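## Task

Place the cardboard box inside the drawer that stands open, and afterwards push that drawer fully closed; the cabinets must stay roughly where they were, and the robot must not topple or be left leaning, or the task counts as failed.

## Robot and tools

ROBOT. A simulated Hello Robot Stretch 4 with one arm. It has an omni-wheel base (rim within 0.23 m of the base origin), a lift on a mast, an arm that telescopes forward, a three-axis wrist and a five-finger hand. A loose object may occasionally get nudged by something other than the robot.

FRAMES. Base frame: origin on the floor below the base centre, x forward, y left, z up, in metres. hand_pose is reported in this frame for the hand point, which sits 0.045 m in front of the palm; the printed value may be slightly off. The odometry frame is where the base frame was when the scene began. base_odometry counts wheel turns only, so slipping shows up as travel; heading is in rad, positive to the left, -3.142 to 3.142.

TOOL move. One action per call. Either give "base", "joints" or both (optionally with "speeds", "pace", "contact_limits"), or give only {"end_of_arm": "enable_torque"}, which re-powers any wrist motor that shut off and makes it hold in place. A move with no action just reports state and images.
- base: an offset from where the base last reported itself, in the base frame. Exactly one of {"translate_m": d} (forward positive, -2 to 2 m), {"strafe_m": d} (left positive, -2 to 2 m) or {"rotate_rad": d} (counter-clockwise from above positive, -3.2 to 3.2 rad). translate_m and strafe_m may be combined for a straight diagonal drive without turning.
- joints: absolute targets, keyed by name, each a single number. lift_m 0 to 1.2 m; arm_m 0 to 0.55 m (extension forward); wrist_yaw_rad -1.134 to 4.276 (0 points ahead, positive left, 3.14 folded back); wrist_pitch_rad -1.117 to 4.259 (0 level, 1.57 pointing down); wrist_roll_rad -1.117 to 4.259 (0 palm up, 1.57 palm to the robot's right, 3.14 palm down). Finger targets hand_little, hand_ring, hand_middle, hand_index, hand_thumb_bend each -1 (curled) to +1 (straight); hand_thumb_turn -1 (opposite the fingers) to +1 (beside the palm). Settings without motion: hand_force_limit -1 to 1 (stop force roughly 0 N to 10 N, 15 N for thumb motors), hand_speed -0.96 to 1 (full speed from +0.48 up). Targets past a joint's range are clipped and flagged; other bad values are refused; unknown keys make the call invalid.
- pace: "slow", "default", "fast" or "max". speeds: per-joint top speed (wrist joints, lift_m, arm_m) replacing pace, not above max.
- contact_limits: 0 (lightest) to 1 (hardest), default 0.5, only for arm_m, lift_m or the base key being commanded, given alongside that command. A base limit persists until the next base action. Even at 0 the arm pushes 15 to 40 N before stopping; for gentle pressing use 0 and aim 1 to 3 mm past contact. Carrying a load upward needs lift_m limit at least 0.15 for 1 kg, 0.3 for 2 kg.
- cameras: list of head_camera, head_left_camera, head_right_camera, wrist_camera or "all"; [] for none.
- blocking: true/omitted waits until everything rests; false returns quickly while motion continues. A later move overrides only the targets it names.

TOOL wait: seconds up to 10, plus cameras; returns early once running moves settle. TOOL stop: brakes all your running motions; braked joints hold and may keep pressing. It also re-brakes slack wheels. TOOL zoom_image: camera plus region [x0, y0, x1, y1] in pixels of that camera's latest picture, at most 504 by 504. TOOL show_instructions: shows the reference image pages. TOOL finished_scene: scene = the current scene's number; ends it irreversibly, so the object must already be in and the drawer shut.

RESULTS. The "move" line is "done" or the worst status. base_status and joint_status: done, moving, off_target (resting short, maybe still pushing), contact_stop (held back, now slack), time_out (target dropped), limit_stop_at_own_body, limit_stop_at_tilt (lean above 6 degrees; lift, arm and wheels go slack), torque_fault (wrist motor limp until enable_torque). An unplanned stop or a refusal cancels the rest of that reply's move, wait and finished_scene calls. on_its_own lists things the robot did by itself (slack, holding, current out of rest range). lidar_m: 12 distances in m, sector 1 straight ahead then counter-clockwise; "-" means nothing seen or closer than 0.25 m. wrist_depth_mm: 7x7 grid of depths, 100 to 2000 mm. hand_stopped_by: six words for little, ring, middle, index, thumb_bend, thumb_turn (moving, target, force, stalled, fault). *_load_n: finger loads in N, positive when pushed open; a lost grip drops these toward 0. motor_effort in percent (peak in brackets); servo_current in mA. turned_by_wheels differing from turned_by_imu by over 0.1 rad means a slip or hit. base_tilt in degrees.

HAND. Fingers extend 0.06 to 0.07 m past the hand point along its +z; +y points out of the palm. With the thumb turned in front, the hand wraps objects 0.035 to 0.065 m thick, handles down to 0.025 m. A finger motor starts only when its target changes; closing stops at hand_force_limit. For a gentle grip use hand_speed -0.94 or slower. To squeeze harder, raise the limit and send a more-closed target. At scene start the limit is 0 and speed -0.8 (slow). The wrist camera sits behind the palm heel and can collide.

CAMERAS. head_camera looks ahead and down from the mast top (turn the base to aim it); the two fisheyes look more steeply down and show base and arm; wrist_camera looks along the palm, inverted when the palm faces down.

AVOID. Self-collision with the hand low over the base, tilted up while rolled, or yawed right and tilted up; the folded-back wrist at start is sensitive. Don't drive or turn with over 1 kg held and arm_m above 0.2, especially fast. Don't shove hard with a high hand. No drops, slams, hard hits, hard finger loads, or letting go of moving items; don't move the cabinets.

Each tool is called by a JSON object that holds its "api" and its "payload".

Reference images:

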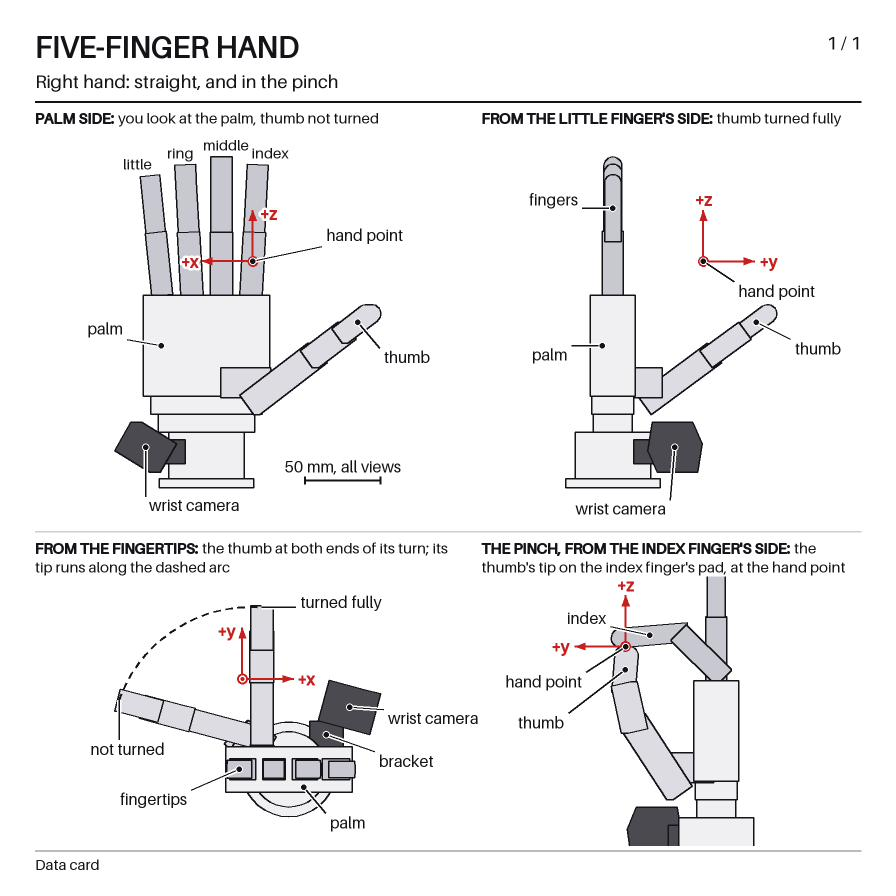

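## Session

{"api": "move", "payload": {"cameras": ["all"]}}

Scene clock: 0.00 s.
base_odometry: x=+0.000 y=+0.000 heading=+0.000
turned_by_wheels: +0.000
turned_by_imu: +0.000
base_tilt: forward=+0.3 right=+0.3
lidar_m: 2.05 1.13 1.11 1.82 1.62 1.61 1.81 2.11 1.26 1.32 2.40 2.46
base_status: not commanded
joint_positions: lift_m=+0.143 arm_m=+0.000 wrist_yaw_rad=+3.086 wrist_pitch_rad=+0.004 wrist_roll_rad=+0.000 hand_little=+1.000 hand_ring=+1.000 hand_middle=+1.000 hand_index=+1.000 hand_thumb_turn=+1.000 hand_thumb_bend=+1.000 hand_force_limit=+0.000 hand_speed=-0.800
joint_status: not commanded
measured_speeds: all 0
hand_stopped_by: target,target,target,target,target,target
little_load_n: 0.0
ring_load_n: -0.5
middle_load_n: 0.0
index_load_n: 0.0
thumb_bend_load_n: 0.0
thumb_turn_load_n: 0.0
motor_effort: lift_m=+24 arm_m=-3 wheel_0=+0 wheel_1=+0 wheel_2=+1
servo_current: wrist_yaw_rad=59 wrist_pitch_rad=39 wrist_roll_rad=33
hand_pose: x=-0.0438 y=+0.1304 z=+0.3803 quat_wxyz=(-0.485, -0.487, +0.515, +0.513) (m; base frame)
wrist_depth_mm: 135 136 - 1983 1708 - - / 118 137 - - 1708 - - / 127 138 271 - - - - / 137 183 - - - - - / 1921 - - 1863 1576 - - / 1160 1138 124 123 - - - / 798 - - - - - -
pictures: head_camera, head_left_camera, head_right_camera, wrist_camera
camera_calibration:
wrist_camera: T_world_to_cam=[[0.0731776, 0.997072, -0.0221778, -0.106808], [0.0537139, -0.0261453, -0.998214, 0.374804], [-0.995871, 0.0718557, -0.0554699, 0.130926], [0, 0, 0, 1]] pos_world=[0.118069, 0.106887, 0.379028]

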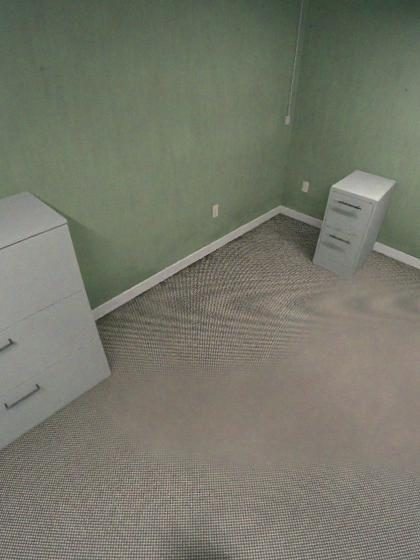

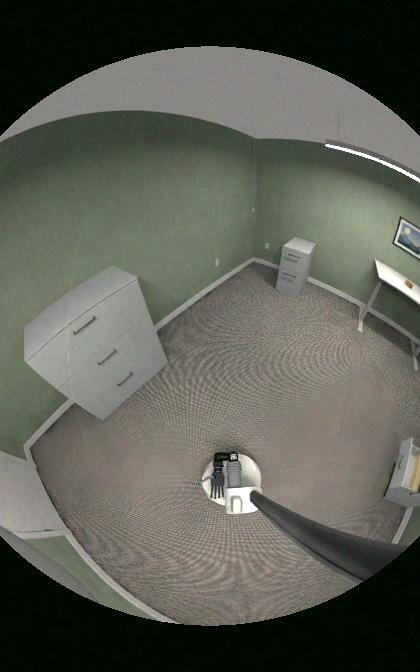

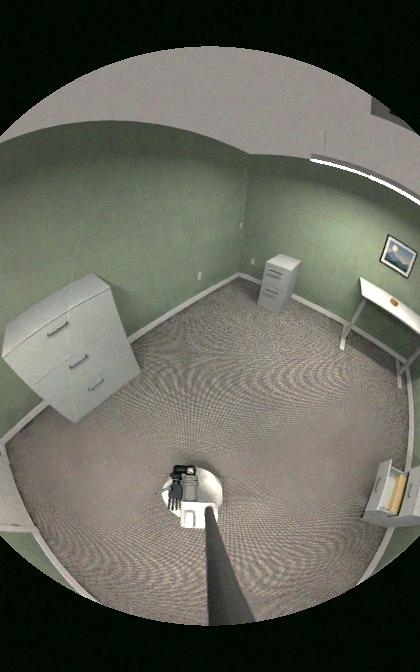

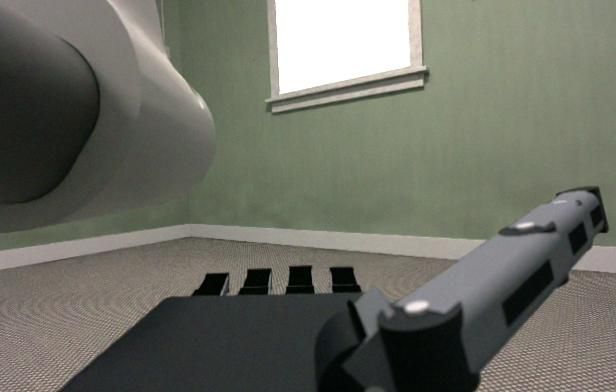

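{"api": "move", "payload": {"base": {"rotate_rad": -0.722}, "joints": {"lift_m": 0.8, "wrist_yaw_rad": 0.0, "hand_thumb_turn": -1.0}, "cameras": ["all"]}}

Scene clock: 16.40 s.
move: done
base_odometry: x=+0.000 y=+0.000 heading=-0.722
turned_by_wheels: -0.722
turned_by_imu: -0.708
base_tilt: forward=+0.3 right=+0.4
lidar_m: 2.37 2.40 1.21 1.11 1.20 1.66 1.61 1.68 2.19 1.79 1.26 2.44
base_status: done
joint_positions: lift_m=+0.800 arm_m=+0.000 wrist_yaw_rad=+0.002 wrist_pitch_rad=+0.004 wrist_roll_rad=+0.000 hand_little=+1.000 hand_ring=+1.000 hand_middle=+1.000 hand_index=+1.000 hand_thumb_turn=-1.000 hand_thumb_bend=+1.000 hand_force_limit=+0.000 hand_speed=-0.800
joint_status: all done
measured_speeds: all 0
hand_stopped_by: target,target,target,target,target,target
little_load_n: 0.0
ring_load_n: 0.0
middle_load_n: 0.0
index_load_n: 0.0
thumb_bend_load_n: 0.0
thumb_turn_load_n: 0.0
motor_effort: lift_m=+26(30) arm_m=-4(4) wheel_0=+2(11) wheel_1=+1(9) wheel_2=+3(9)
servo_current: wrist_yaw_rad=59(150) wrist_pitch_rad=33(46) wrist_roll_rad=26(39)
hand_pose: x=+0.3929 y=-0.1177 z=+1.0373 quat_wxyz=(+0.499, +0.500, +0.501, +0.500) (m; base frame)
wrist_depth_mm: - - - - - - - / - - - - - - - / - - - - - - - / - - - - - - - / - - - - - - - / - - 124 123 - - - / - - - - - - 1863
pictures: head_camera, head_left_camera, head_right_camera, wrist_camera
camera_calibration:
wrist_camera: T_world_to_cam=[[-0.0153451, -0.999637, -0.0221644, -0.0771526], [-0.0551375, 0.0229793, -0.998214, 1.04914], [0.998361, -0.0140956, -0.0554701, -0.173606], [0, 0, 0, 1]] pos_world=[0.229985, -0.10368, 1.03593]

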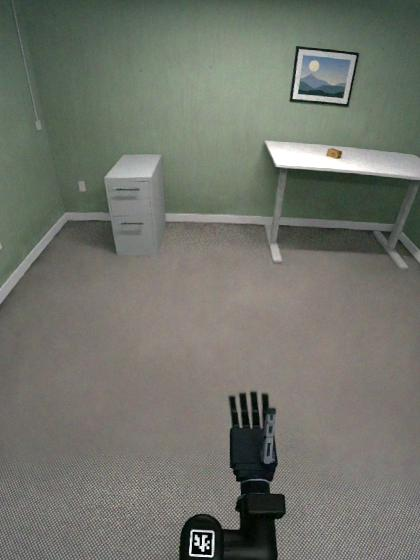

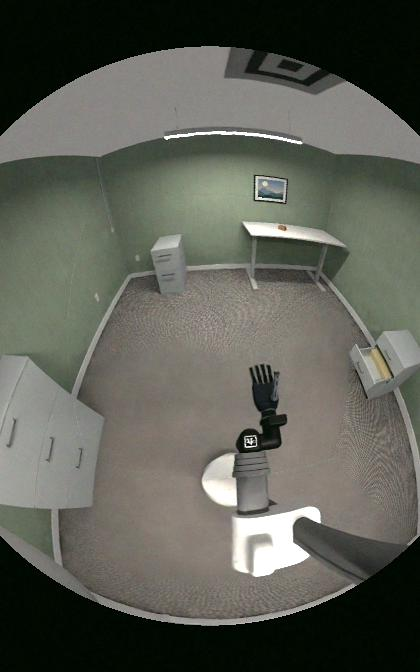

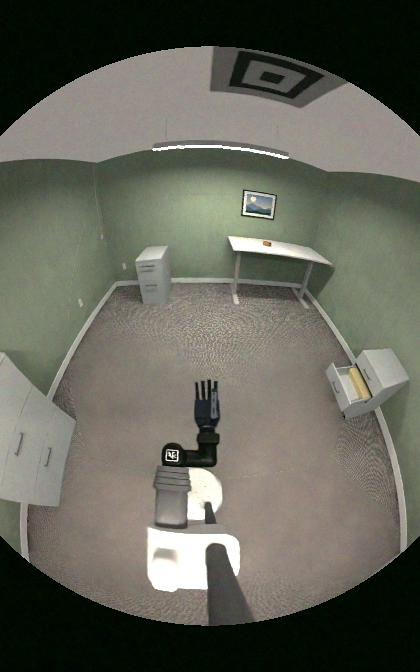

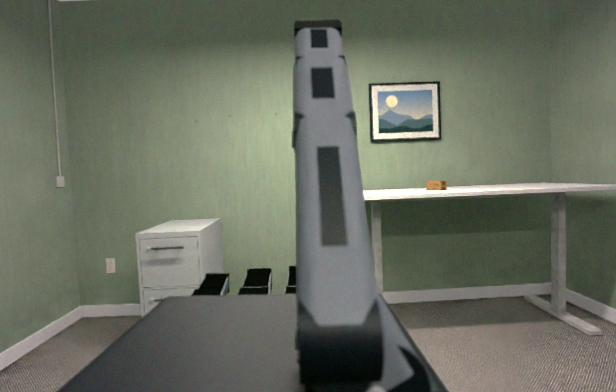

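{"api": "move", "payload": {"base": {"translate_m": 1.25, "strafe_m": -0.4}, "joints": {"lift_m": 0.95, "wrist_roll_rad": 3.14, "wrist_pitch_rad": 0.68}}}

{"api": "move", "payload": {"base": {"translate_m": 0.45, "strafe_m": -0.56}, "cameras": ["all"]}}

{"api": "zoom_image", "payload": {"camera": "head_camera", "region": [160, 180, 300, 340]}}

Scene clock: 36.87 s.
move: done
base_odometry: x=+0.674 y=-1.126 heading=-0.721
turned_by_wheels: +0.000
turned_by_imu: +0.001
base_tilt: forward=+0.3 right=+0.3
lidar_m: 1.10 1.51 1.65 2.04 1.74 2.19 2.87 2.47 0.88 1.40 1.58 1.14
base_status: done
joint_positions: lift_m=+0.950 arm_m=+0.000 wrist_yaw_rad=+0.002 wrist_pitch_rad=+0.680 wrist_roll_rad=+3.137 hand_little=+1.000 hand_ring=+1.000 hand_middle=+1.000 hand_index=+1.000 hand_thumb_turn=-1.000 hand_thumb_bend=+1.000 hand_force_limit=+0.000 hand_speed=-0.800
joint_status: all done
measured_speeds: all 0
hand_stopped_by: target,target,target,target,target,target
little_load_n: 0.0
ring_load_n: 0.0
middle_load_n: 0.0
index_load_n: 0.0
thumb_bend_load_n: 0.0
thumb_turn_load_n: 0.0
motor_effort: lift_m=+26(30) arm_m=-4(5) wheel_0=+5(17) wheel_1=+0(4) wheel_2=-4(16)
servo_current: wrist_yaw_rad=65(78) wrist_pitch_rad=33(78) wrist_roll_rad=33(111)
hand_pose: x=+0.3053 y=-0.0566 z=+0.9417 quat_wxyz=(-0.304, +0.640, -0.636, +0.305) (m; base frame)
wrist_depth_mm: 1060 1078 1060 1060 1042 1098 1078 / 1205 1229 1229 1138 1255 1255 1255 / 1397 1366 1397 - - 1464 1397 / 1661 1708 1708 1618 - 1661 1308 / - - 1921 - - 1863 - / - - 123 123 - - - / - - - - - - 1499
pictures: none

Scene clock: 40.73 s.
move: done
base_odometry: x=+0.642 y=-1.843 heading=-0.722
turned_by_wheels: +0.000
turned_by_imu: +0.000
base_tilt: forward=+0.2 right=+0.4
lidar_m: 0.65 0.66 1.65 2.59 2.43 3.40 0.92 0.86 1.14 1.12 0.94 0.69
base_status: done
joint_positions: lift_m=+0.950 arm_m=+0.000 wrist_yaw_rad=+0.002 wrist_pitch_rad=+0.680 wrist_roll_rad=+3.137 hand_little=+1.000 hand_ring=+1.000 hand_middle=+1.000 hand_index=+1.000 hand_thumb_turn=-1.000 hand_thumb_bend=+1.000 hand_force_limit=+0.000 hand_speed=-0.800
joint_status: not commanded
measured_speeds: all 0
hand_stopped_by: target,target,target,target,target,target
little_load_n: 0.0
ring_load_n: 0.0
middle_load_n: 0.0
index_load_n: 0.0
thumb_bend_load_n: 0.0
thumb_turn_load_n: 0.0
motor_effort: lift_m=+26(27) arm_m=-4(4) wheel_0=+5(19) wheel_1=-2(7) wheel_2=-5(14)
servo_current: wrist_yaw_rad=52(72) wrist_pitch_rad=33(52) wrist_roll_rad=39(46)
hand_pose: x=+0.3053 y=-0.0566 z=+0.9417 quat_wxyz=(-0.304, +0.640, -0.636, +0.305) (m; base frame)
wrist_depth_mm: 1042 1042 1078 1042 1060 1078 1078 / 1205 1205 1255 1160 - 1229 1229 / 1308 1397 1397 1430 - 1430 1464 / 1537 1618 1618 - - - - / 1430 - - - - - - / - - 124 123 - - - / - - - - - - -
pictures: head_camera, head_left_camera, head_right_camera, wrist_camera
camera_calibration:
wrist_camera: T_world_to_cam=[[-0.00482093, 0.999678, 0.0249325, 0.0460167], [0.58812, -0.0173304, 0.808588, -0.952614], [0.808759, 0.0185614, -0.587847, 0.47046], [0, 0, 0, 1]] pos_world=[0.179985, -0.0712435, 1.04568]

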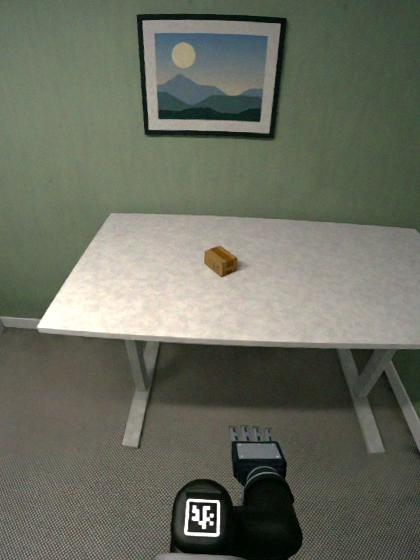

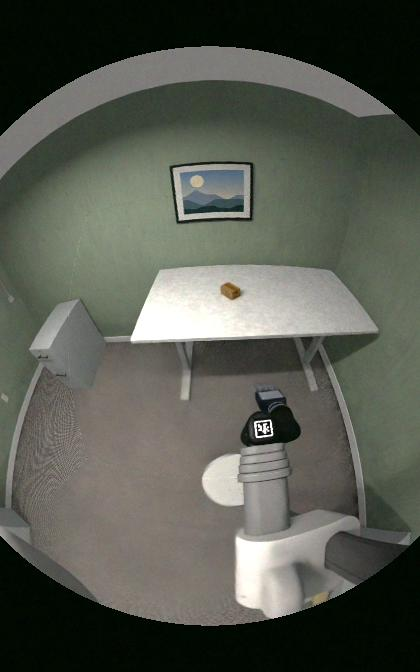

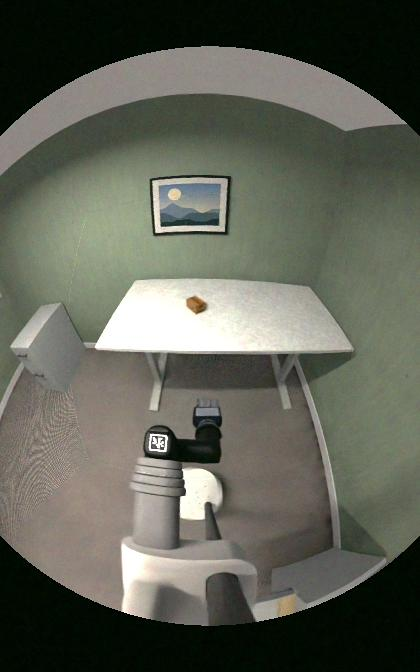

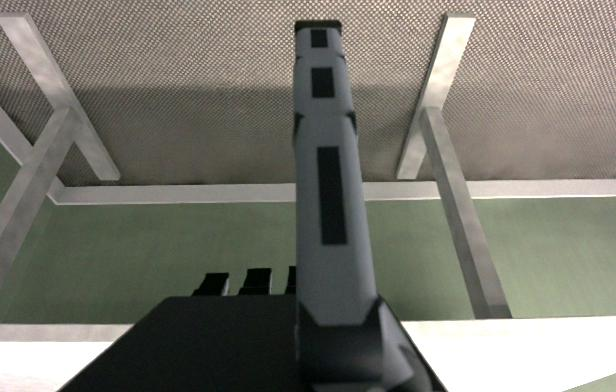

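Scaled by 3.150 from the camera's 420x560 image, which has a finer 1200x1600 frame.

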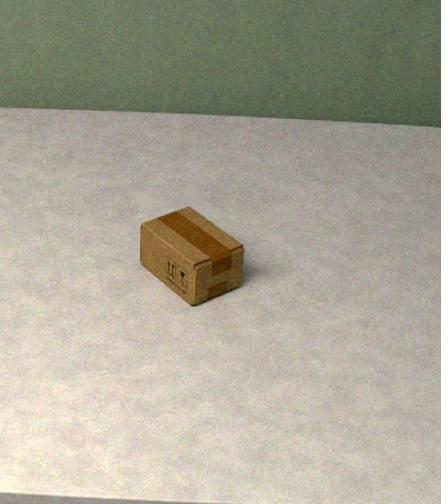

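{"api": "zoom_image", "payload": {"camera": "head_camera", "region": [196, 236, 246, 286]}}

{"api": "zoom_image", "payload": {"camera": "head_left_camera", "region": [210, 270, 250, 310]}}

{"api": "zoom_image", "payload": {"camera": "head_right_camera", "region": [176, 284, 216, 324]}}

Scaled by 10.080 from the camera's 420x560 image, which has a finer 1200x1600 frame.

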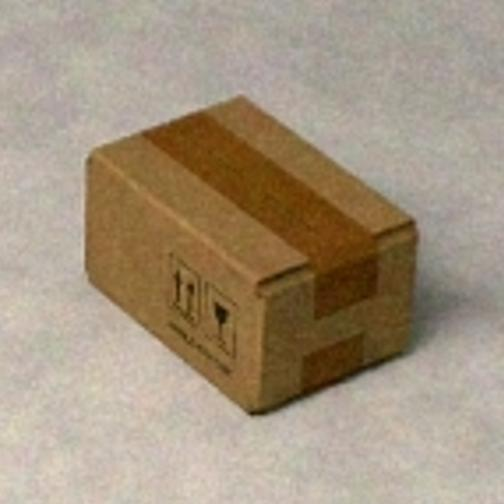

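Scaled by 12.600 from the camera's 420x672 image, which has a finer 600x960 frame.

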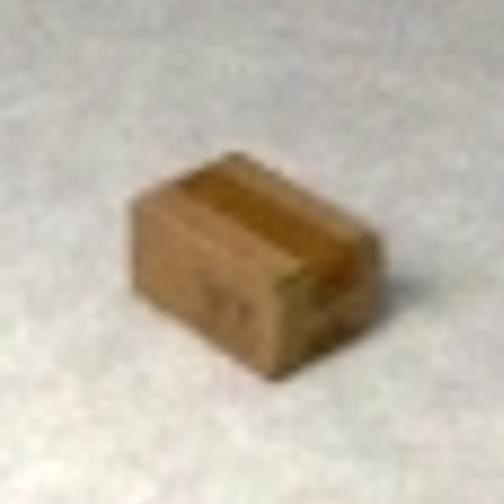

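Scaled by 12.600 from the camera's 420x672 image, which has a finer 600x960 frame.

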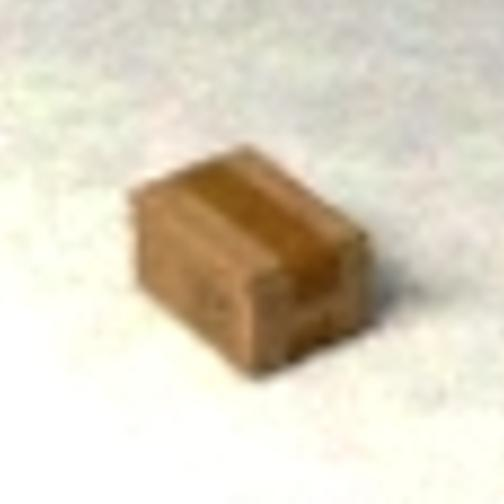

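{"api": "move", "payload": {"base": {"translate_m": 0.35, "strafe_m": 0.12}, "joints": {"lift_m": 1.03, "wrist_pitch_rad": 0.62, "wrist_yaw_rad": -0.9, "hand_index": 0.5, "hand_middle": 0.5}, "cameras": ["head_camera", "head_left_camera", "head_right_camera"]}}

{"api": "move", "payload": {"joints": {"arm_m": 0.45}, "cameras": ["wrist_camera"]}}

Scene clock: 83.50 s.
move: done
base_odometry: x=+0.984 y=-1.984 heading=-0.722
turned_by_wheels: +0.000
turned_by_imu: +0.000
base_tilt: forward=+0.3 right=+0.4
lidar_m: 0.30 0.33 0.48 1.50 2.52 2.84 1.37 1.25 1.30 1.23 0.47 0.35
base_status: done
joint_positions: lift_m=+1.030 arm_m=+0.000 wrist_yaw_rad=-0.898 wrist_pitch_rad=+0.628 wrist_roll_rad=+3.137 hand_little=+1.000 hand_ring=+1.000 hand_middle=+0.500 hand_index=+0.500 hand_thumb_turn=-1.000 hand_thumb_bend=+1.000 hand_force_limit=+0.000 hand_speed=-0.800
joint_status: all done
measured_speeds: all 0
hand_stopped_by: target,target,target,target,target,target
little_load_n: 0.0
ring_load_n: 0.0
middle_load_n: 0.0
index_load_n: 0.0
thumb_bend_load_n: 0.0
thumb_turn_load_n: 0.0
motor_effort: lift_m=+26(29) arm_m=-4(4) wheel_0=+1(9) wheel_1=+4(12) wheel_2=-5(15)
servo_current: wrist_yaw_rad=59(130) wrist_pitch_rad=46(98) wrist_roll_rad=33(46)
hand_pose: x=+0.2161 y=-0.1478 z=+1.0289 quat_wxyz=(-0.149, +0.296, -0.840, +0.429) (m; base frame)
wrist_depth_mm: 1160 1160 1182 1160 1182 1160 - / 1281 1366 1336 1308 - - - / - - 1576 - - - - / - - - - - - - / - - - - - - 436 / - - 124 123 - - - / - - - - - - -
pictures: head_camera, head_left_camera, head_right_camera

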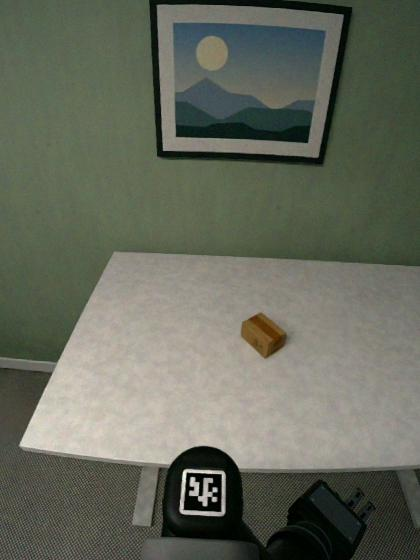

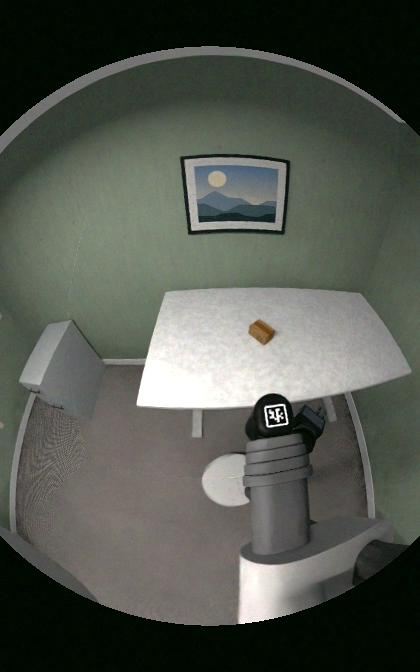

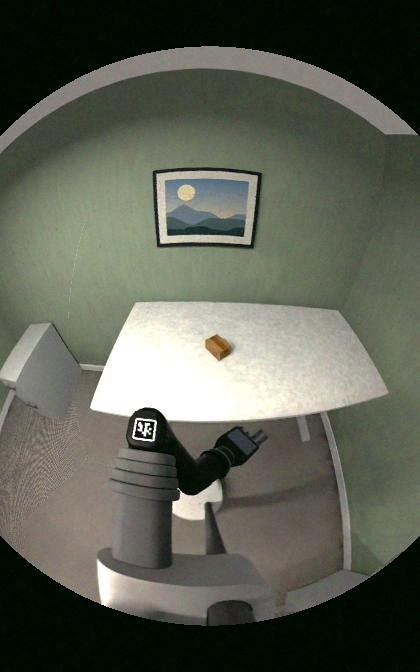

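Scene clock: 85.90 s.
move: done
base_odometry: x=+0.984 y=-1.984 heading=-0.722
turned_by_wheels: +0.000
turned_by_imu: +0.000
base_tilt: forward=+0.3 right=+0.3
lidar_m: 0.29 0.32 0.45 1.51 2.52 2.85 1.36 1.23 1.30 1.23 0.45 0.33
base_status: not commanded
joint_positions: lift_m=+1.030 arm_m=+0.450 wrist_yaw_rad=-0.898 wrist_pitch_rad=+0.628 wrist_roll_rad=+3.137 hand_little=+1.000 hand_ring=+1.000 hand_middle=+0.500 hand_index=+0.500 hand_thumb_turn=-1.000 hand_thumb_bend=+1.000 hand_force_limit=+0.000 hand_speed=-0.800
joint_status: all done
measured_speeds: all 0
hand_stopped_by: target,target,target,target,target,target
little_load_n: 0.0
ring_load_n: 0.0
middle_load_n: 0.0
index_load_n: 0.0
thumb_bend_load_n: 0.0
thumb_turn_load_n: 0.0
motor_effort: lift_m=+26(26) arm_m=+5(8) wheel_0=+1(2) wheel_1=+3(4) wheel_2=-5(5)
servo_current: wrist_yaw_rad=52(72) wrist_pitch_rad=39(59) wrist_roll_rad=33(39)
hand_pose: x=+0.6658 y=-0.1478 z=+1.0290 quat_wxyz=(-0.149, +0.296, -0.840, +0.429) (m; base frame)
wrist_depth_mm: - - - 161 170 - - / - - - 108 191 - - / - - - - - - - / - - - - - - - / - - - - - - - / - - 123 123 - - - / - - - - - - -
pictures: wrist_camera
camera_calibration:
wrist_camera: T_world_to_cam=[[0.779544, 0.625849, 0.0249884, -0.440704], [0.324912, -0.438167, 0.838118, -1.15414], [0.535484, -0.64523, -0.544917, 0.271559], [0, 0, 0, 1]] pos_world=[0.573127, -0.0546744, 1.1263]

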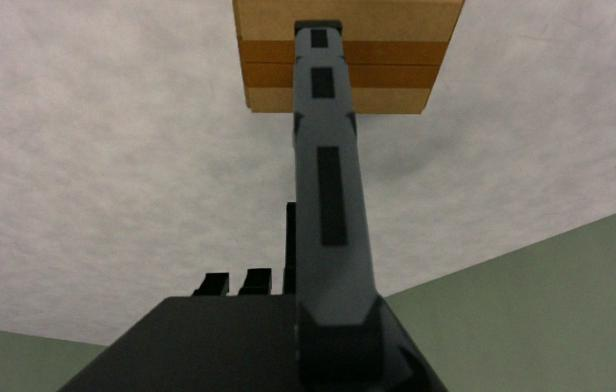

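{"api": "move", "payload": {"base": {"strafe_m": 0.016}, "joints": {"arm_m": 0.46}}}

{"api": "move", "payload": {"joints": {"lift_m": 0.99}, "cameras": ["wrist_camera"]}}

Scene clock: 97.40 s.
move: done
base_odometry: x=+0.995 y=-1.972 heading=-0.722
turned_by_wheels: +0.000
turned_by_imu: -0.001
base_tilt: forward=+0.4 right=+0.4
lidar_m: 0.30 0.32 0.46 1.49 2.51 2.79 1.33 1.22 1.31 1.25 0.43 0.32
base_status: done
joint_positions: lift_m=+1.030 arm_m=+0.460 wrist_yaw_rad=-0.898 wrist_pitch_rad=+0.628 wrist_roll_rad=+3.137 hand_little=+1.000 hand_ring=+1.000 hand_middle=+0.500 hand_index=+0.500 hand_thumb_turn=-1.000 hand_thumb_bend=+1.000 hand_force_limit=+0.000 hand_speed=-0.800
joint_status: all done
measured_speeds: all 0
hand_stopped_by: target,target,target,target,target,target
little_load_n: 0.0
ring_load_n: 0.0
middle_load_n: 0.0
index_load_n: 0.0
thumb_bend_load_n: 0.0
thumb_turn_load_n: 0.0
motor_effort: lift_m=+26(26) arm_m=+5(7) wheel_0=-2(14) wheel_1=+2(12) wheel_2=+0(3)
servo_current: wrist_yaw_rad=59(72) wrist_pitch_rad=52(52) wrist_roll_rad=33(39)
hand_pose: x=+0.6758 y=-0.1478 z=+1.0290 quat_wxyz=(-0.149, +0.296, -0.840, +0.429) (m; base frame)
wrist_depth_mm: - - 169 165 171 - - / - - 195 108 - - - / - - - - - - - / - - - - - - - / - - - - - - - / - - 123 123 - - - / - - - - - - -
pictures: none

Scene clock: 98.40 s.
move: done
base_odometry: x=+0.995 y=-1.972 heading=-0.722
turned_by_wheels: +0.000
turned_by_imu: +0.000
base_tilt: forward=+0.4 right=+0.3
lidar_m: 0.31 0.33 0.47 1.48 2.52 2.81 1.35 1.22 1.33 1.25 0.45 0.34
base_status: not commanded
joint_positions: lift_m=+0.990 arm_m=+0.460 wrist_yaw_rad=-0.898 wrist_pitch_rad=+0.628 wrist_roll_rad=+3.137 hand_little=+1.000 hand_ring=+1.000 hand_middle=+0.500 hand_index=+0.500 hand_thumb_turn=-1.000 hand_thumb_bend=+1.000 hand_force_limit=+0.000 hand_speed=-0.800
joint_status: all done
measured_speeds: all 0
hand_stopped_by: target,target,target,target,target,target
little_load_n: 0.0
ring_load_n: 0.0
middle_load_n: 0.0
index_load_n: 0.0
thumb_bend_load_n: 0.0
thumb_turn_load_n: 0.0
motor_effort: lift_m=+18(25) arm_m=+5(6) wheel_0=-2(3) wheel_1=+1(2) wheel_2=+0(1)
servo_current: wrist_yaw_rad=65(72) wrist_pitch_rad=46(52) wrist_roll_rad=39(39)
hand_pose: x=+0.6759 y=-0.1479 z=+0.9896 quat_wxyz=(-0.149, +0.296, -0.840, +0.429) (m; base frame)
wrist_depth_mm: - - 147 159 154 - - / - - 146 140 144 - - / - - 173 174 - - - / - - - - - - - / - - - - - - - / - - 124 123 - - - / - - - - - - -
pictures: wrist_camera
camera_calibration:
wrist_camera: T_world_to_cam=[[0.779575, 0.625812, 0.0249531, -0.447499], [0.324846, -0.438083, 0.838187, -1.12448], [0.535479, -0.645324, -0.544811, 0.244672], [0, 0, 0, 1]] pos_world=[0.583127, -0.0546744, 1.087]

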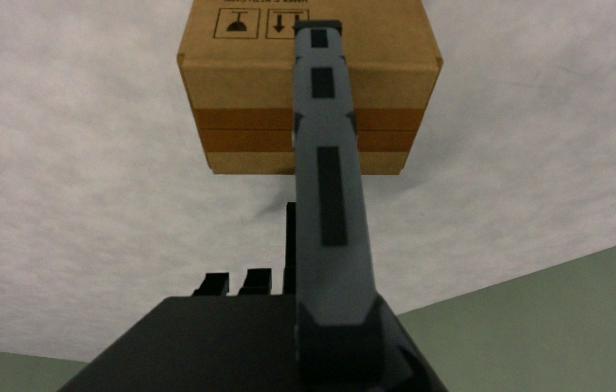

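{"api": "move", "payload": {"base": {"strafe_m": 0.009}, "joints": {"arm_m": 0.453}}}

{"api": "move", "payload": {"joints": {"lift_m": 0.962}, "pace": "slow", "contact_limits": {"lift_m": 0.05}, "cameras": ["wrist_camera"]}}

Scene clock: 112.83 s.
move: done
base_odometry: x=+1.000 y=-1.965 heading=-0.722
turned_by_wheels: +0.000
turned_by_imu: +0.000
base_tilt: forward=+0.3 right=+0.2
lidar_m: 0.31 0.33 0.44 1.50 2.50 2.81 1.52 1.21 1.33 1.25 0.46 0.34
base_status: done
joint_positions: lift_m=+0.990 arm_m=+0.453 wrist_yaw_rad=-0.898 wrist_pitch_rad=+0.628 wrist_roll_rad=+3.137 hand_little=+1.000 hand_ring=+1.000 hand_middle=+0.500 hand_index=+0.500 hand_thumb_turn=-1.000 hand_thumb_bend=+1.000 hand_force_limit=+0.000 hand_speed=-0.800
joint_status: all done
measured_speeds: all 0
hand_stopped_by: target,target,target,target,target,target
little_load_n: 0.0
ring_load_n: 0.0
middle_load_n: 0.0
index_load_n: 0.0
thumb_bend_load_n: 0.0
thumb_turn_load_n: 0.0
motor_effort: lift_m=+18(18) arm_m=-6(8) wheel_0=+1(13) wheel_1=-1(11) wheel_2=+0(1)
servo_current: wrist_yaw_rad=59(65) wrist_pitch_rad=52(65) wrist_roll_rad=39(39)
hand_pose: x=+0.6691 y=-0.1479 z=+0.9896 quat_wxyz=(-0.149, +0.296, -0.840, +0.429) (m; base frame)
wrist_depth_mm: - - 171 177 178 - - / - - 153 111 160 - - / - - 173 - - - - / - - - - - - - / - - - - - - - / - - 123 123 - - - / - - - - - - -
pictures: none

Scene clock: 113.87 s.
move: done
base_odometry: x=+1.000 y=-1.965 heading=-0.722
turned_by_wheels: +0.000
turned_by_imu: +0.000
base_tilt: forward=+0.4 right=+0.3
lidar_m: 0.31 0.32 0.46 1.48 2.49 2.79 1.53 1.21 1.32 1.24 0.44 0.33
base_status: not commanded
joint_positions: lift_m=+0.962 arm_m=+0.453 wrist_yaw_rad=-0.898 wrist_pitch_rad=+0.628 wrist_roll_rad=+3.137 hand_little=+1.000 hand_ring=+1.000 hand_middle=+0.500 hand_index=+0.500 hand_thumb_turn=-1.000 hand_thumb_bend=+1.000 hand_force_limit=+0.000 hand_speed=-0.800
joint_status: all done
measured_speeds: all 0
hand_stopped_by: target,target,target,target,target,target
little_load_n: 0.0
ring_load_n: 0.0
middle_load_n: 0.0
index_load_n: 0.0
thumb_bend_load_n: 0.0
thumb_turn_load_n: 0.0
motor_effort: lift_m=+18(19) arm_m=-5(6) wheel_0=+1(2) wheel_1=+0(1) wheel_2=+0(1)
servo_current: wrist_yaw_rad=59(72) wrist_pitch_rad=52(59) wrist_roll_rad=39(39)
contact_limits: lift_m 0.05
hand_pose: x=+0.6691 y=-0.1479 z=+0.9617 quat_wxyz=(-0.149, +0.296, -0.840, +0.429) (m; base frame)
wrist_depth_mm: - - - - - - - / - - 150 108 150 - - / - - 137 138 139 - - / - - 161 162 - - - / - - - - - - - / - - 123 123 - - - / - - - - - - -
pictures: wrist_camera
camera_calibration:
wrist_camera: T_world_to_cam=[[0.779579, 0.625807, 0.0249671, -0.441595], [0.32479, -0.438039, 0.838232, -1.09885], [0.535508, -0.645359, -0.544741, 0.232912], [0, 0, 0, 1]] pos_world=[0.576427, -0.0546744, 1.05899]

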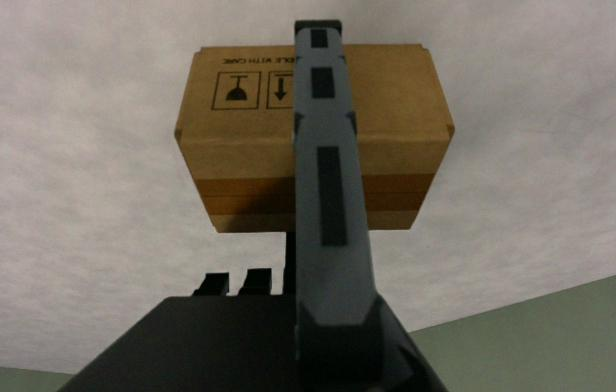

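{"api": "move", "payload": {"joints": {"hand_speed": -0.92, "hand_force_limit": -0.4, "hand_index": -0.3, "hand_middle": -0.3}, "cameras": ["wrist_camera"]}}

Scene clock: 119.57 s.
move: off_target
base_odometry: x=+1.000 y=-1.965 heading=-0.722
turned_by_wheels: +0.000
turned_by_imu: -0.001
base_tilt: forward=+0.4 right=+0.4
lidar_m: 0.29 0.32 0.45 1.49 2.50 2.80 1.51 1.20 1.33 1.25 0.46 0.34
base_status: not commanded
joint_positions: lift_m=+0.962 arm_m=+0.453 wrist_yaw_rad=-0.898 wrist_pitch_rad=+0.628 wrist_roll_rad=+3.137 hand_little=+1.000 hand_ring=+1.000 hand_middle=+0.165 hand_index=+0.151 hand_thumb_turn=-1.000 hand_thumb_bend=+1.000 hand_force_limit=-0.400 hand_speed=-0.920
joint_status: hand_middle off_target (ended at +0.165, target -0.300); hand_index off_target (ended at +0.151, target -0.300); the others done
measured_speeds: all 0
hand_stopped_by: target,target,force,force,target,target
little_load_n: -0.5
ring_load_n: 0.0
middle_load_n: 3.0
index_load_n: 5.0
thumb_bend_load_n: 1.0
thumb_turn_load_n: -0.5
motor_effort: lift_m=+18(18) arm_m=-6(6) wheel_0=+1(2) wheel_1=-1(1) wheel_2=+0(0)
servo_current: wrist_yaw_rad=46(72) wrist_pitch_rad=46(59) wrist_roll_rad=33(46)
contact_limits: lift_m 0.05
hand_pose: x=+0.6692 y=-0.1479 z=+0.9617 quat_wxyz=(-0.149, +0.296, -0.840, +0.429) (m; base frame)
wrist_depth_mm: - - 138 142 138 - - / - - 120 105 121 122 - / - - 132 - 134 - - / - - 155 162 - - - / - - - - - - - / - - 123 123 - - - / - - - - - - -
pictures: wrist_camera
camera_calibration:
wrist_camera: T_world_to_cam=[[0.779572, 0.625814, 0.024989, -0.441614], [0.324649, -0.437889, 0.838365, -1.0989], [0.535603, -0.645453, -0.544536, 0.232635], [0, 0, 0, 1]] pos_world=[0.576427, -0.0546743, 1.05899]

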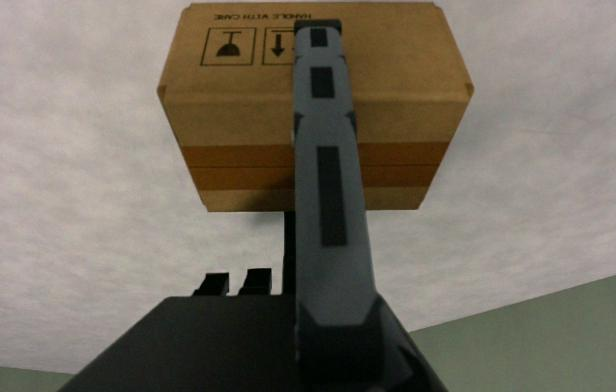

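{"api": "move", "payload": {"joints": {"hand_force_limit": -0.25, "hand_thumb_bend": 0.5, "hand_middle": -0.5, "hand_index": -0.5}}}

{"api": "move", "payload": {"joints": {"lift_m": 1.02}, "pace": "slow", "cameras": ["wrist_camera"]}}

Scene clock: 124.87 s.
move: off_target
base_odometry: x=+1.000 y=-1.965 heading=-0.722
turned_by_wheels: +0.000
turned_by_imu: -0.001
base_tilt: forward=+0.3 right=+0.3
lidar_m: 0.26 0.32 0.43 1.50 2.48 2.80 1.50 1.20 1.32 1.25 0.44 0.34
base_status: not commanded
joint_positions: lift_m=+0.962 arm_m=+0.453 wrist_yaw_rad=-0.898 wrist_pitch_rad=+0.628 wrist_roll_rad=+3.137 hand_little=+1.000 hand_ring=+1.000 hand_middle=+0.160 hand_index=+0.151 hand_thumb_turn=-1.000 hand_thumb_bend=+0.990 hand_force_limit=-0.250 hand_speed=-0.920
joint_status: hand_middle off_target (ended at +0.160, target -0.500); hand_index off_target (ended at +0.151, target -0.500); hand_thumb_bend off_target (ended at +0.990, target +0.500); the others done
measured_speeds: all 0
hand_stopped_by: target,target,force,force,force,target
little_load_n: 0.0
ring_load_n: 0.0
middle_load_n: 5.5
index_load_n: 5.0
thumb_bend_load_n: 5.0
thumb_turn_load_n: 0.0
motor_effort: lift_m=+18(18) arm_m=-6(6) wheel_0=+1(1) wheel_1=-1(2) wheel_2=+0(0)
servo_current: wrist_yaw_rad=52(72) wrist_pitch_rad=39(52) wrist_roll_rad=33(39)
contact_limits: lift_m 0.05
hand_pose: x=+0.6692 y=-0.1479 z=+0.9617 quat_wxyz=(-0.149, +0.296, -0.840, +0.429) (m; base frame)
wrist_depth_mm: - - 137 142 138 - - / - - 120 105 121 121 - / - - 132 - 134 - - / - - 155 162 - - - / - - - - - - - / - - 123 123 - - - / - - - - - - -
pictures: none

Scene clock: 126.23 s.
move: done
base_odometry: x=+1.000 y=-1.965 heading=-0.722
turned_by_wheels: +0.000
turned_by_imu: +0.000
base_tilt: forward=+0.3 right=+0.3
lidar_m: 0.29 0.32 0.43 1.49 2.48 2.78 1.51 1.22 1.34 1.25 0.46 0.33
base_status: not commanded
joint_positions: lift_m=+1.020 arm_m=+0.453 wrist_yaw_rad=-0.898 wrist_pitch_rad=+0.628 wrist_roll_rad=+3.137 hand_little=+1.000 hand_ring=+1.000 hand_middle=+0.160 hand_index=+0.151 hand_thumb_turn=-1.000 hand_thumb_bend=+0.990 hand_force_limit=-0.250 hand_speed=-0.920
joint_status: all done
measured_speeds: all 0
hand_stopped_by: target,target,force,force,force,target
little_load_n: 0.0
ring_load_n: 0.0
middle_load_n: 5.5
index_load_n: 4.5
thumb_bend_load_n: 5.0
thumb_turn_load_n: 0.0
motor_effort: lift_m=+27(29) arm_m=-6(6) wheel_0=+1(1) wheel_1=-1(1) wheel_2=+0(0)
servo_current: wrist_yaw_rad=65(72) wrist_pitch_rad=46(59) wrist_roll_rad=39(46)
hand_pose: x=+0.6692 y=-0.1479 z=+1.0189 quat_wxyz=(-0.149, +0.296, -0.840, +0.429) (m; base frame)
wrist_depth_mm: - - 137 142 138 - - / - - 120 105 121 121 - / - - 132 - 134 - - / - - 155 162 - - - / - - - - - - - / - - 123 123 - - - / - - - - - - -
pictures: wrist_camera
camera_calibration:
wrist_camera: T_world_to_cam=[[0.779572, 0.625814, 0.024989, -0.443043], [0.324649, -0.437889, 0.838365, -1.14686], [0.535603, -0.645453, -0.544536, 0.263783], [0, 0, 0, 1]] pos_world=[0.576427, -0.0546743, 1.11619]

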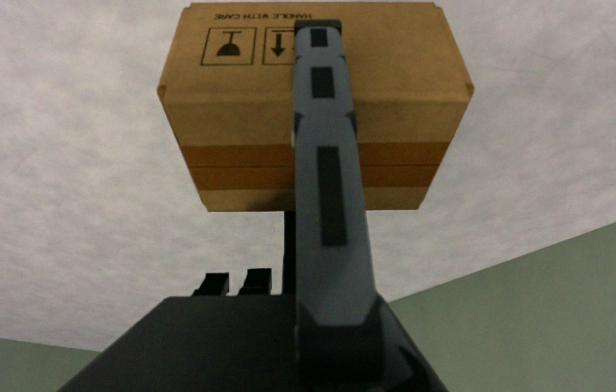

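{"api": "move", "payload": {"joints": {"arm_m": 0.05}}}

{"api": "move", "payload": {"base": {"translate_m": -1.3, "strafe_m": 0.33}, "joints": {"wrist_yaw_rad": 0.0}, "speeds": {"wrist_yaw_rad": 0.8}}}

{"api": "move", "payload": {"base": {"rotate_rad": -1.65}, "pace": "slow", "cameras": ["all"]}}

Scene clock: 143.60 s.
move: done
base_odometry: x=+1.000 y=-1.965 heading=-0.722
turned_by_wheels: +0.000
turned_by_imu: -0.001
base_tilt: forward=+0.3 right=+0.3
lidar_m: 0.31 0.33 0.47 1.52 2.46 2.79 1.52 1.22 1.32 1.26 0.45 0.41
base_status: not commanded
joint_positions: lift_m=+1.020 arm_m=+0.050 wrist_yaw_rad=-0.898 wrist_pitch_rad=+0.628 wrist_roll_rad=+3.137 hand_little=+1.000 hand_ring=+1.000 hand_middle=+0.160 hand_index=+0.151 hand_thumb_turn=-1.000 hand_thumb_bend=+0.990 hand_force_limit=-0.250 hand_speed=-0.920
joint_status: all done
measured_speeds: all 0
hand_stopped_by: target,target,force,force,force,target
little_load_n: 0.0
ring_load_n: 0.0
middle_load_n: 5.5
index_load_n: 5.0
thumb_bend_load_n: 5.5
thumb_turn_load_n: -0.5
motor_effort: lift_m=+27(27) arm_m=-6(8) wheel_0=+1(1) wheel_1=+0(1) wheel_2=+0(0)
servo_current: wrist_yaw_rad=59(72) wrist_pitch_rad=52(59) wrist_roll_rad=33(39)
hand_pose: x=+0.2662 y=-0.1479 z=+1.0190 quat_wxyz=(-0.149, +0.296, -0.840, +0.429) (m; base frame)
wrist_depth_mm: 1160 1160 138 142 138 - - / 1255 1366 120 105 121 121 - / - - 132 - 134 - - / - - 155 162 - - - / - - - - - - - / - - 123 123 - - - / - - - - - - -
pictures: none

Scene clock: 149.53 s.
move: done
base_odometry: x=+0.243 y=-0.859 heading=-0.722
turned_by_wheels: +0.000
turned_by_imu: -0.004
base_tilt: forward=+0.3 right=+0.5
lidar_m: 1.60 1.93 2.21 1.63 1.67 2.46 2.34 2.35 0.71 0.68 1.66 1.65
base_status: done
joint_positions: lift_m=+1.020 arm_m=+0.050 wrist_yaw_rad=-0.002 wrist_pitch_rad=+0.628 wrist_roll_rad=+3.137 hand_little=+1.000 hand_ring=+1.000 hand_middle=+0.160 hand_index=+0.151 hand_thumb_turn=-1.000 hand_thumb_bend=+0.990 hand_force_limit=-0.250 hand_speed=-0.920
joint_status: all done
measured_speeds: all 0
hand_stopped_by: target,target,force,force,force,target
little_load_n: 0.0
ring_load_n: 0.0
middle_load_n: 5.0
index_load_n: 5.0
thumb_bend_load_n: 5.5
thumb_turn_load_n: -0.5
motor_effort: lift_m=+27(27) arm_m=-5(6) wheel_0=-5(14) wheel_1=-1(5) wheel_2=+4(16)
servo_current: wrist_yaw_rad=59(98) wrist_pitch_rad=52(59) wrist_roll_rad=39(46)
hand_pose: x=+0.3647 y=-0.0572 z=+1.0190 quat_wxyz=(-0.320, +0.631, -0.629, +0.322) (m; base frame)
wrist_depth_mm: 1182 1182 138 142 138 1182 1160 / 1336 1336 120 105 121 124 1366 / 1576 1576 132 - 134 1708 1618 / 1983 1921 161 162 - - - / - - - - - - - / - - 124 123 - - - / - - - - - - -
pictures: none

Scene clock: 152.47 s.
move: done
base_odometry: x=+0.243 y=-0.859 heading=-2.371
turned_by_wheels: -1.649
turned_by_imu: -1.616
base_tilt: forward=+0.3 right=+0.3
lidar_m: 0.67 1.65 1.71 1.58 1.95 2.28 1.68 1.68 2.54 2.32 2.37 0.75
base_status: done
joint_positions: lift_m=+1.020 arm_m=+0.050 wrist_yaw_rad=-0.002 wrist_pitch_rad=+0.628 wrist_roll_rad=+3.137 hand_little=+1.000 hand_ring=+1.000 hand_middle=+0.160 hand_index=+0.151 hand_thumb_turn=-1.000 hand_thumb_bend=+0.990 hand_force_limit=-0.250 hand_speed=-0.920
joint_status: not commanded
measured_speeds: all 0
hand_stopped_by: target,target,force,force,force,target
little_load_n: 0.0
ring_load_n: 0.0
middle_load_n: 5.5
index_load_n: 5.0
thumb_bend_load_n: 5.0
thumb_turn_load_n: -0.5
motor_effort: lift_m=+27(27) arm_m=-6(6) wheel_0=+4(14) wheel_1=+3(7) wheel_2=+4(9)
servo_current: wrist_yaw_rad=65(65) wrist_pitch_rad=52(59) wrist_roll_rad=39(39)
hand_pose: x=+0.3647 y=-0.0572 z=+1.0190 quat_wxyz=(-0.320, +0.631, -0.629, +0.322) (m; base frame)
wrist_depth_mm: 1138 1182 138 142 138 1138 1205 / 1366 1336 120 105 121 124 1366 / 1576 1576 132 - 134 1576 1576 / - - 154 162 - - - / - - - - - - - / - - 123 123 - - - / - - - - - - -
pictures: head_camera, head_left_camera, head_right_camera, wrist_camera
camera_calibration:
wrist_camera: T_world_to_cam=[[-0.00171587, 0.999687, 0.0249527, 0.0438522], [0.544735, -0.0199911, 0.83837, -1.06475], [0.838606, 0.0150311, -0.544531, 0.412717], [0, 0, 0, 1]] pos_world=[0.233973, -0.0713276, 1.11629]

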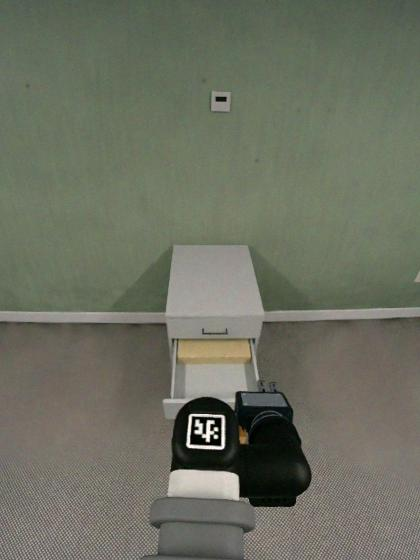

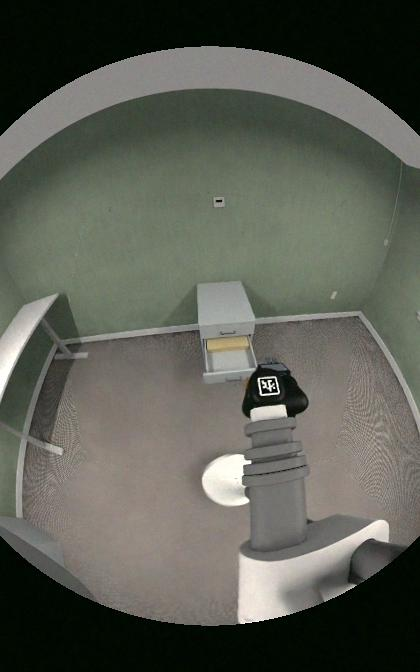

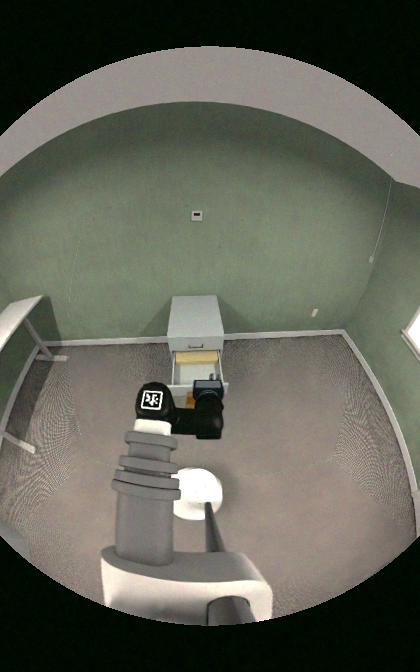

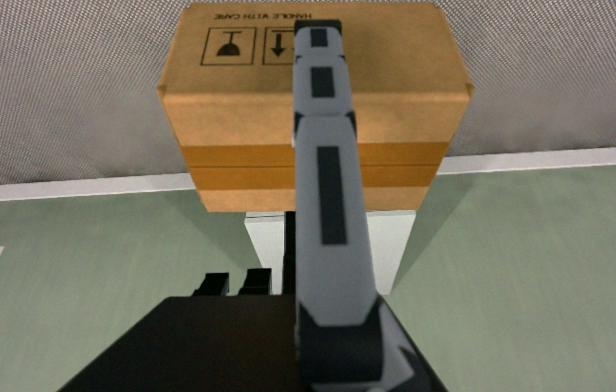

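{"api": "zoom_image", "payload": {"camera": "head_camera", "region": [140, 230, 300, 440]}}

{"api": "zoom_image", "payload": {"camera": "head_left_camera", "region": [180, 270, 290, 400]}}

Scaled by 2.400 from the camera's 420x560 image, which has a finer 1200x1600 frame.

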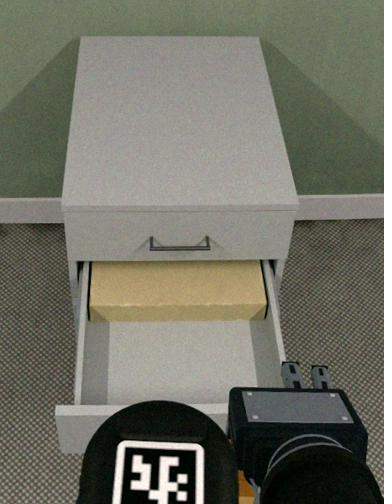

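Scaled by 3.877 from the camera's 420x672 image, which has a finer 600x960 frame.

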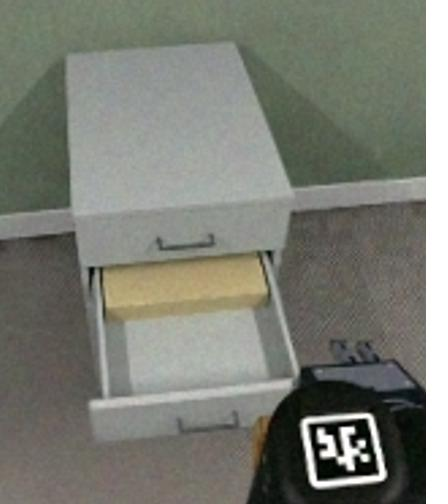

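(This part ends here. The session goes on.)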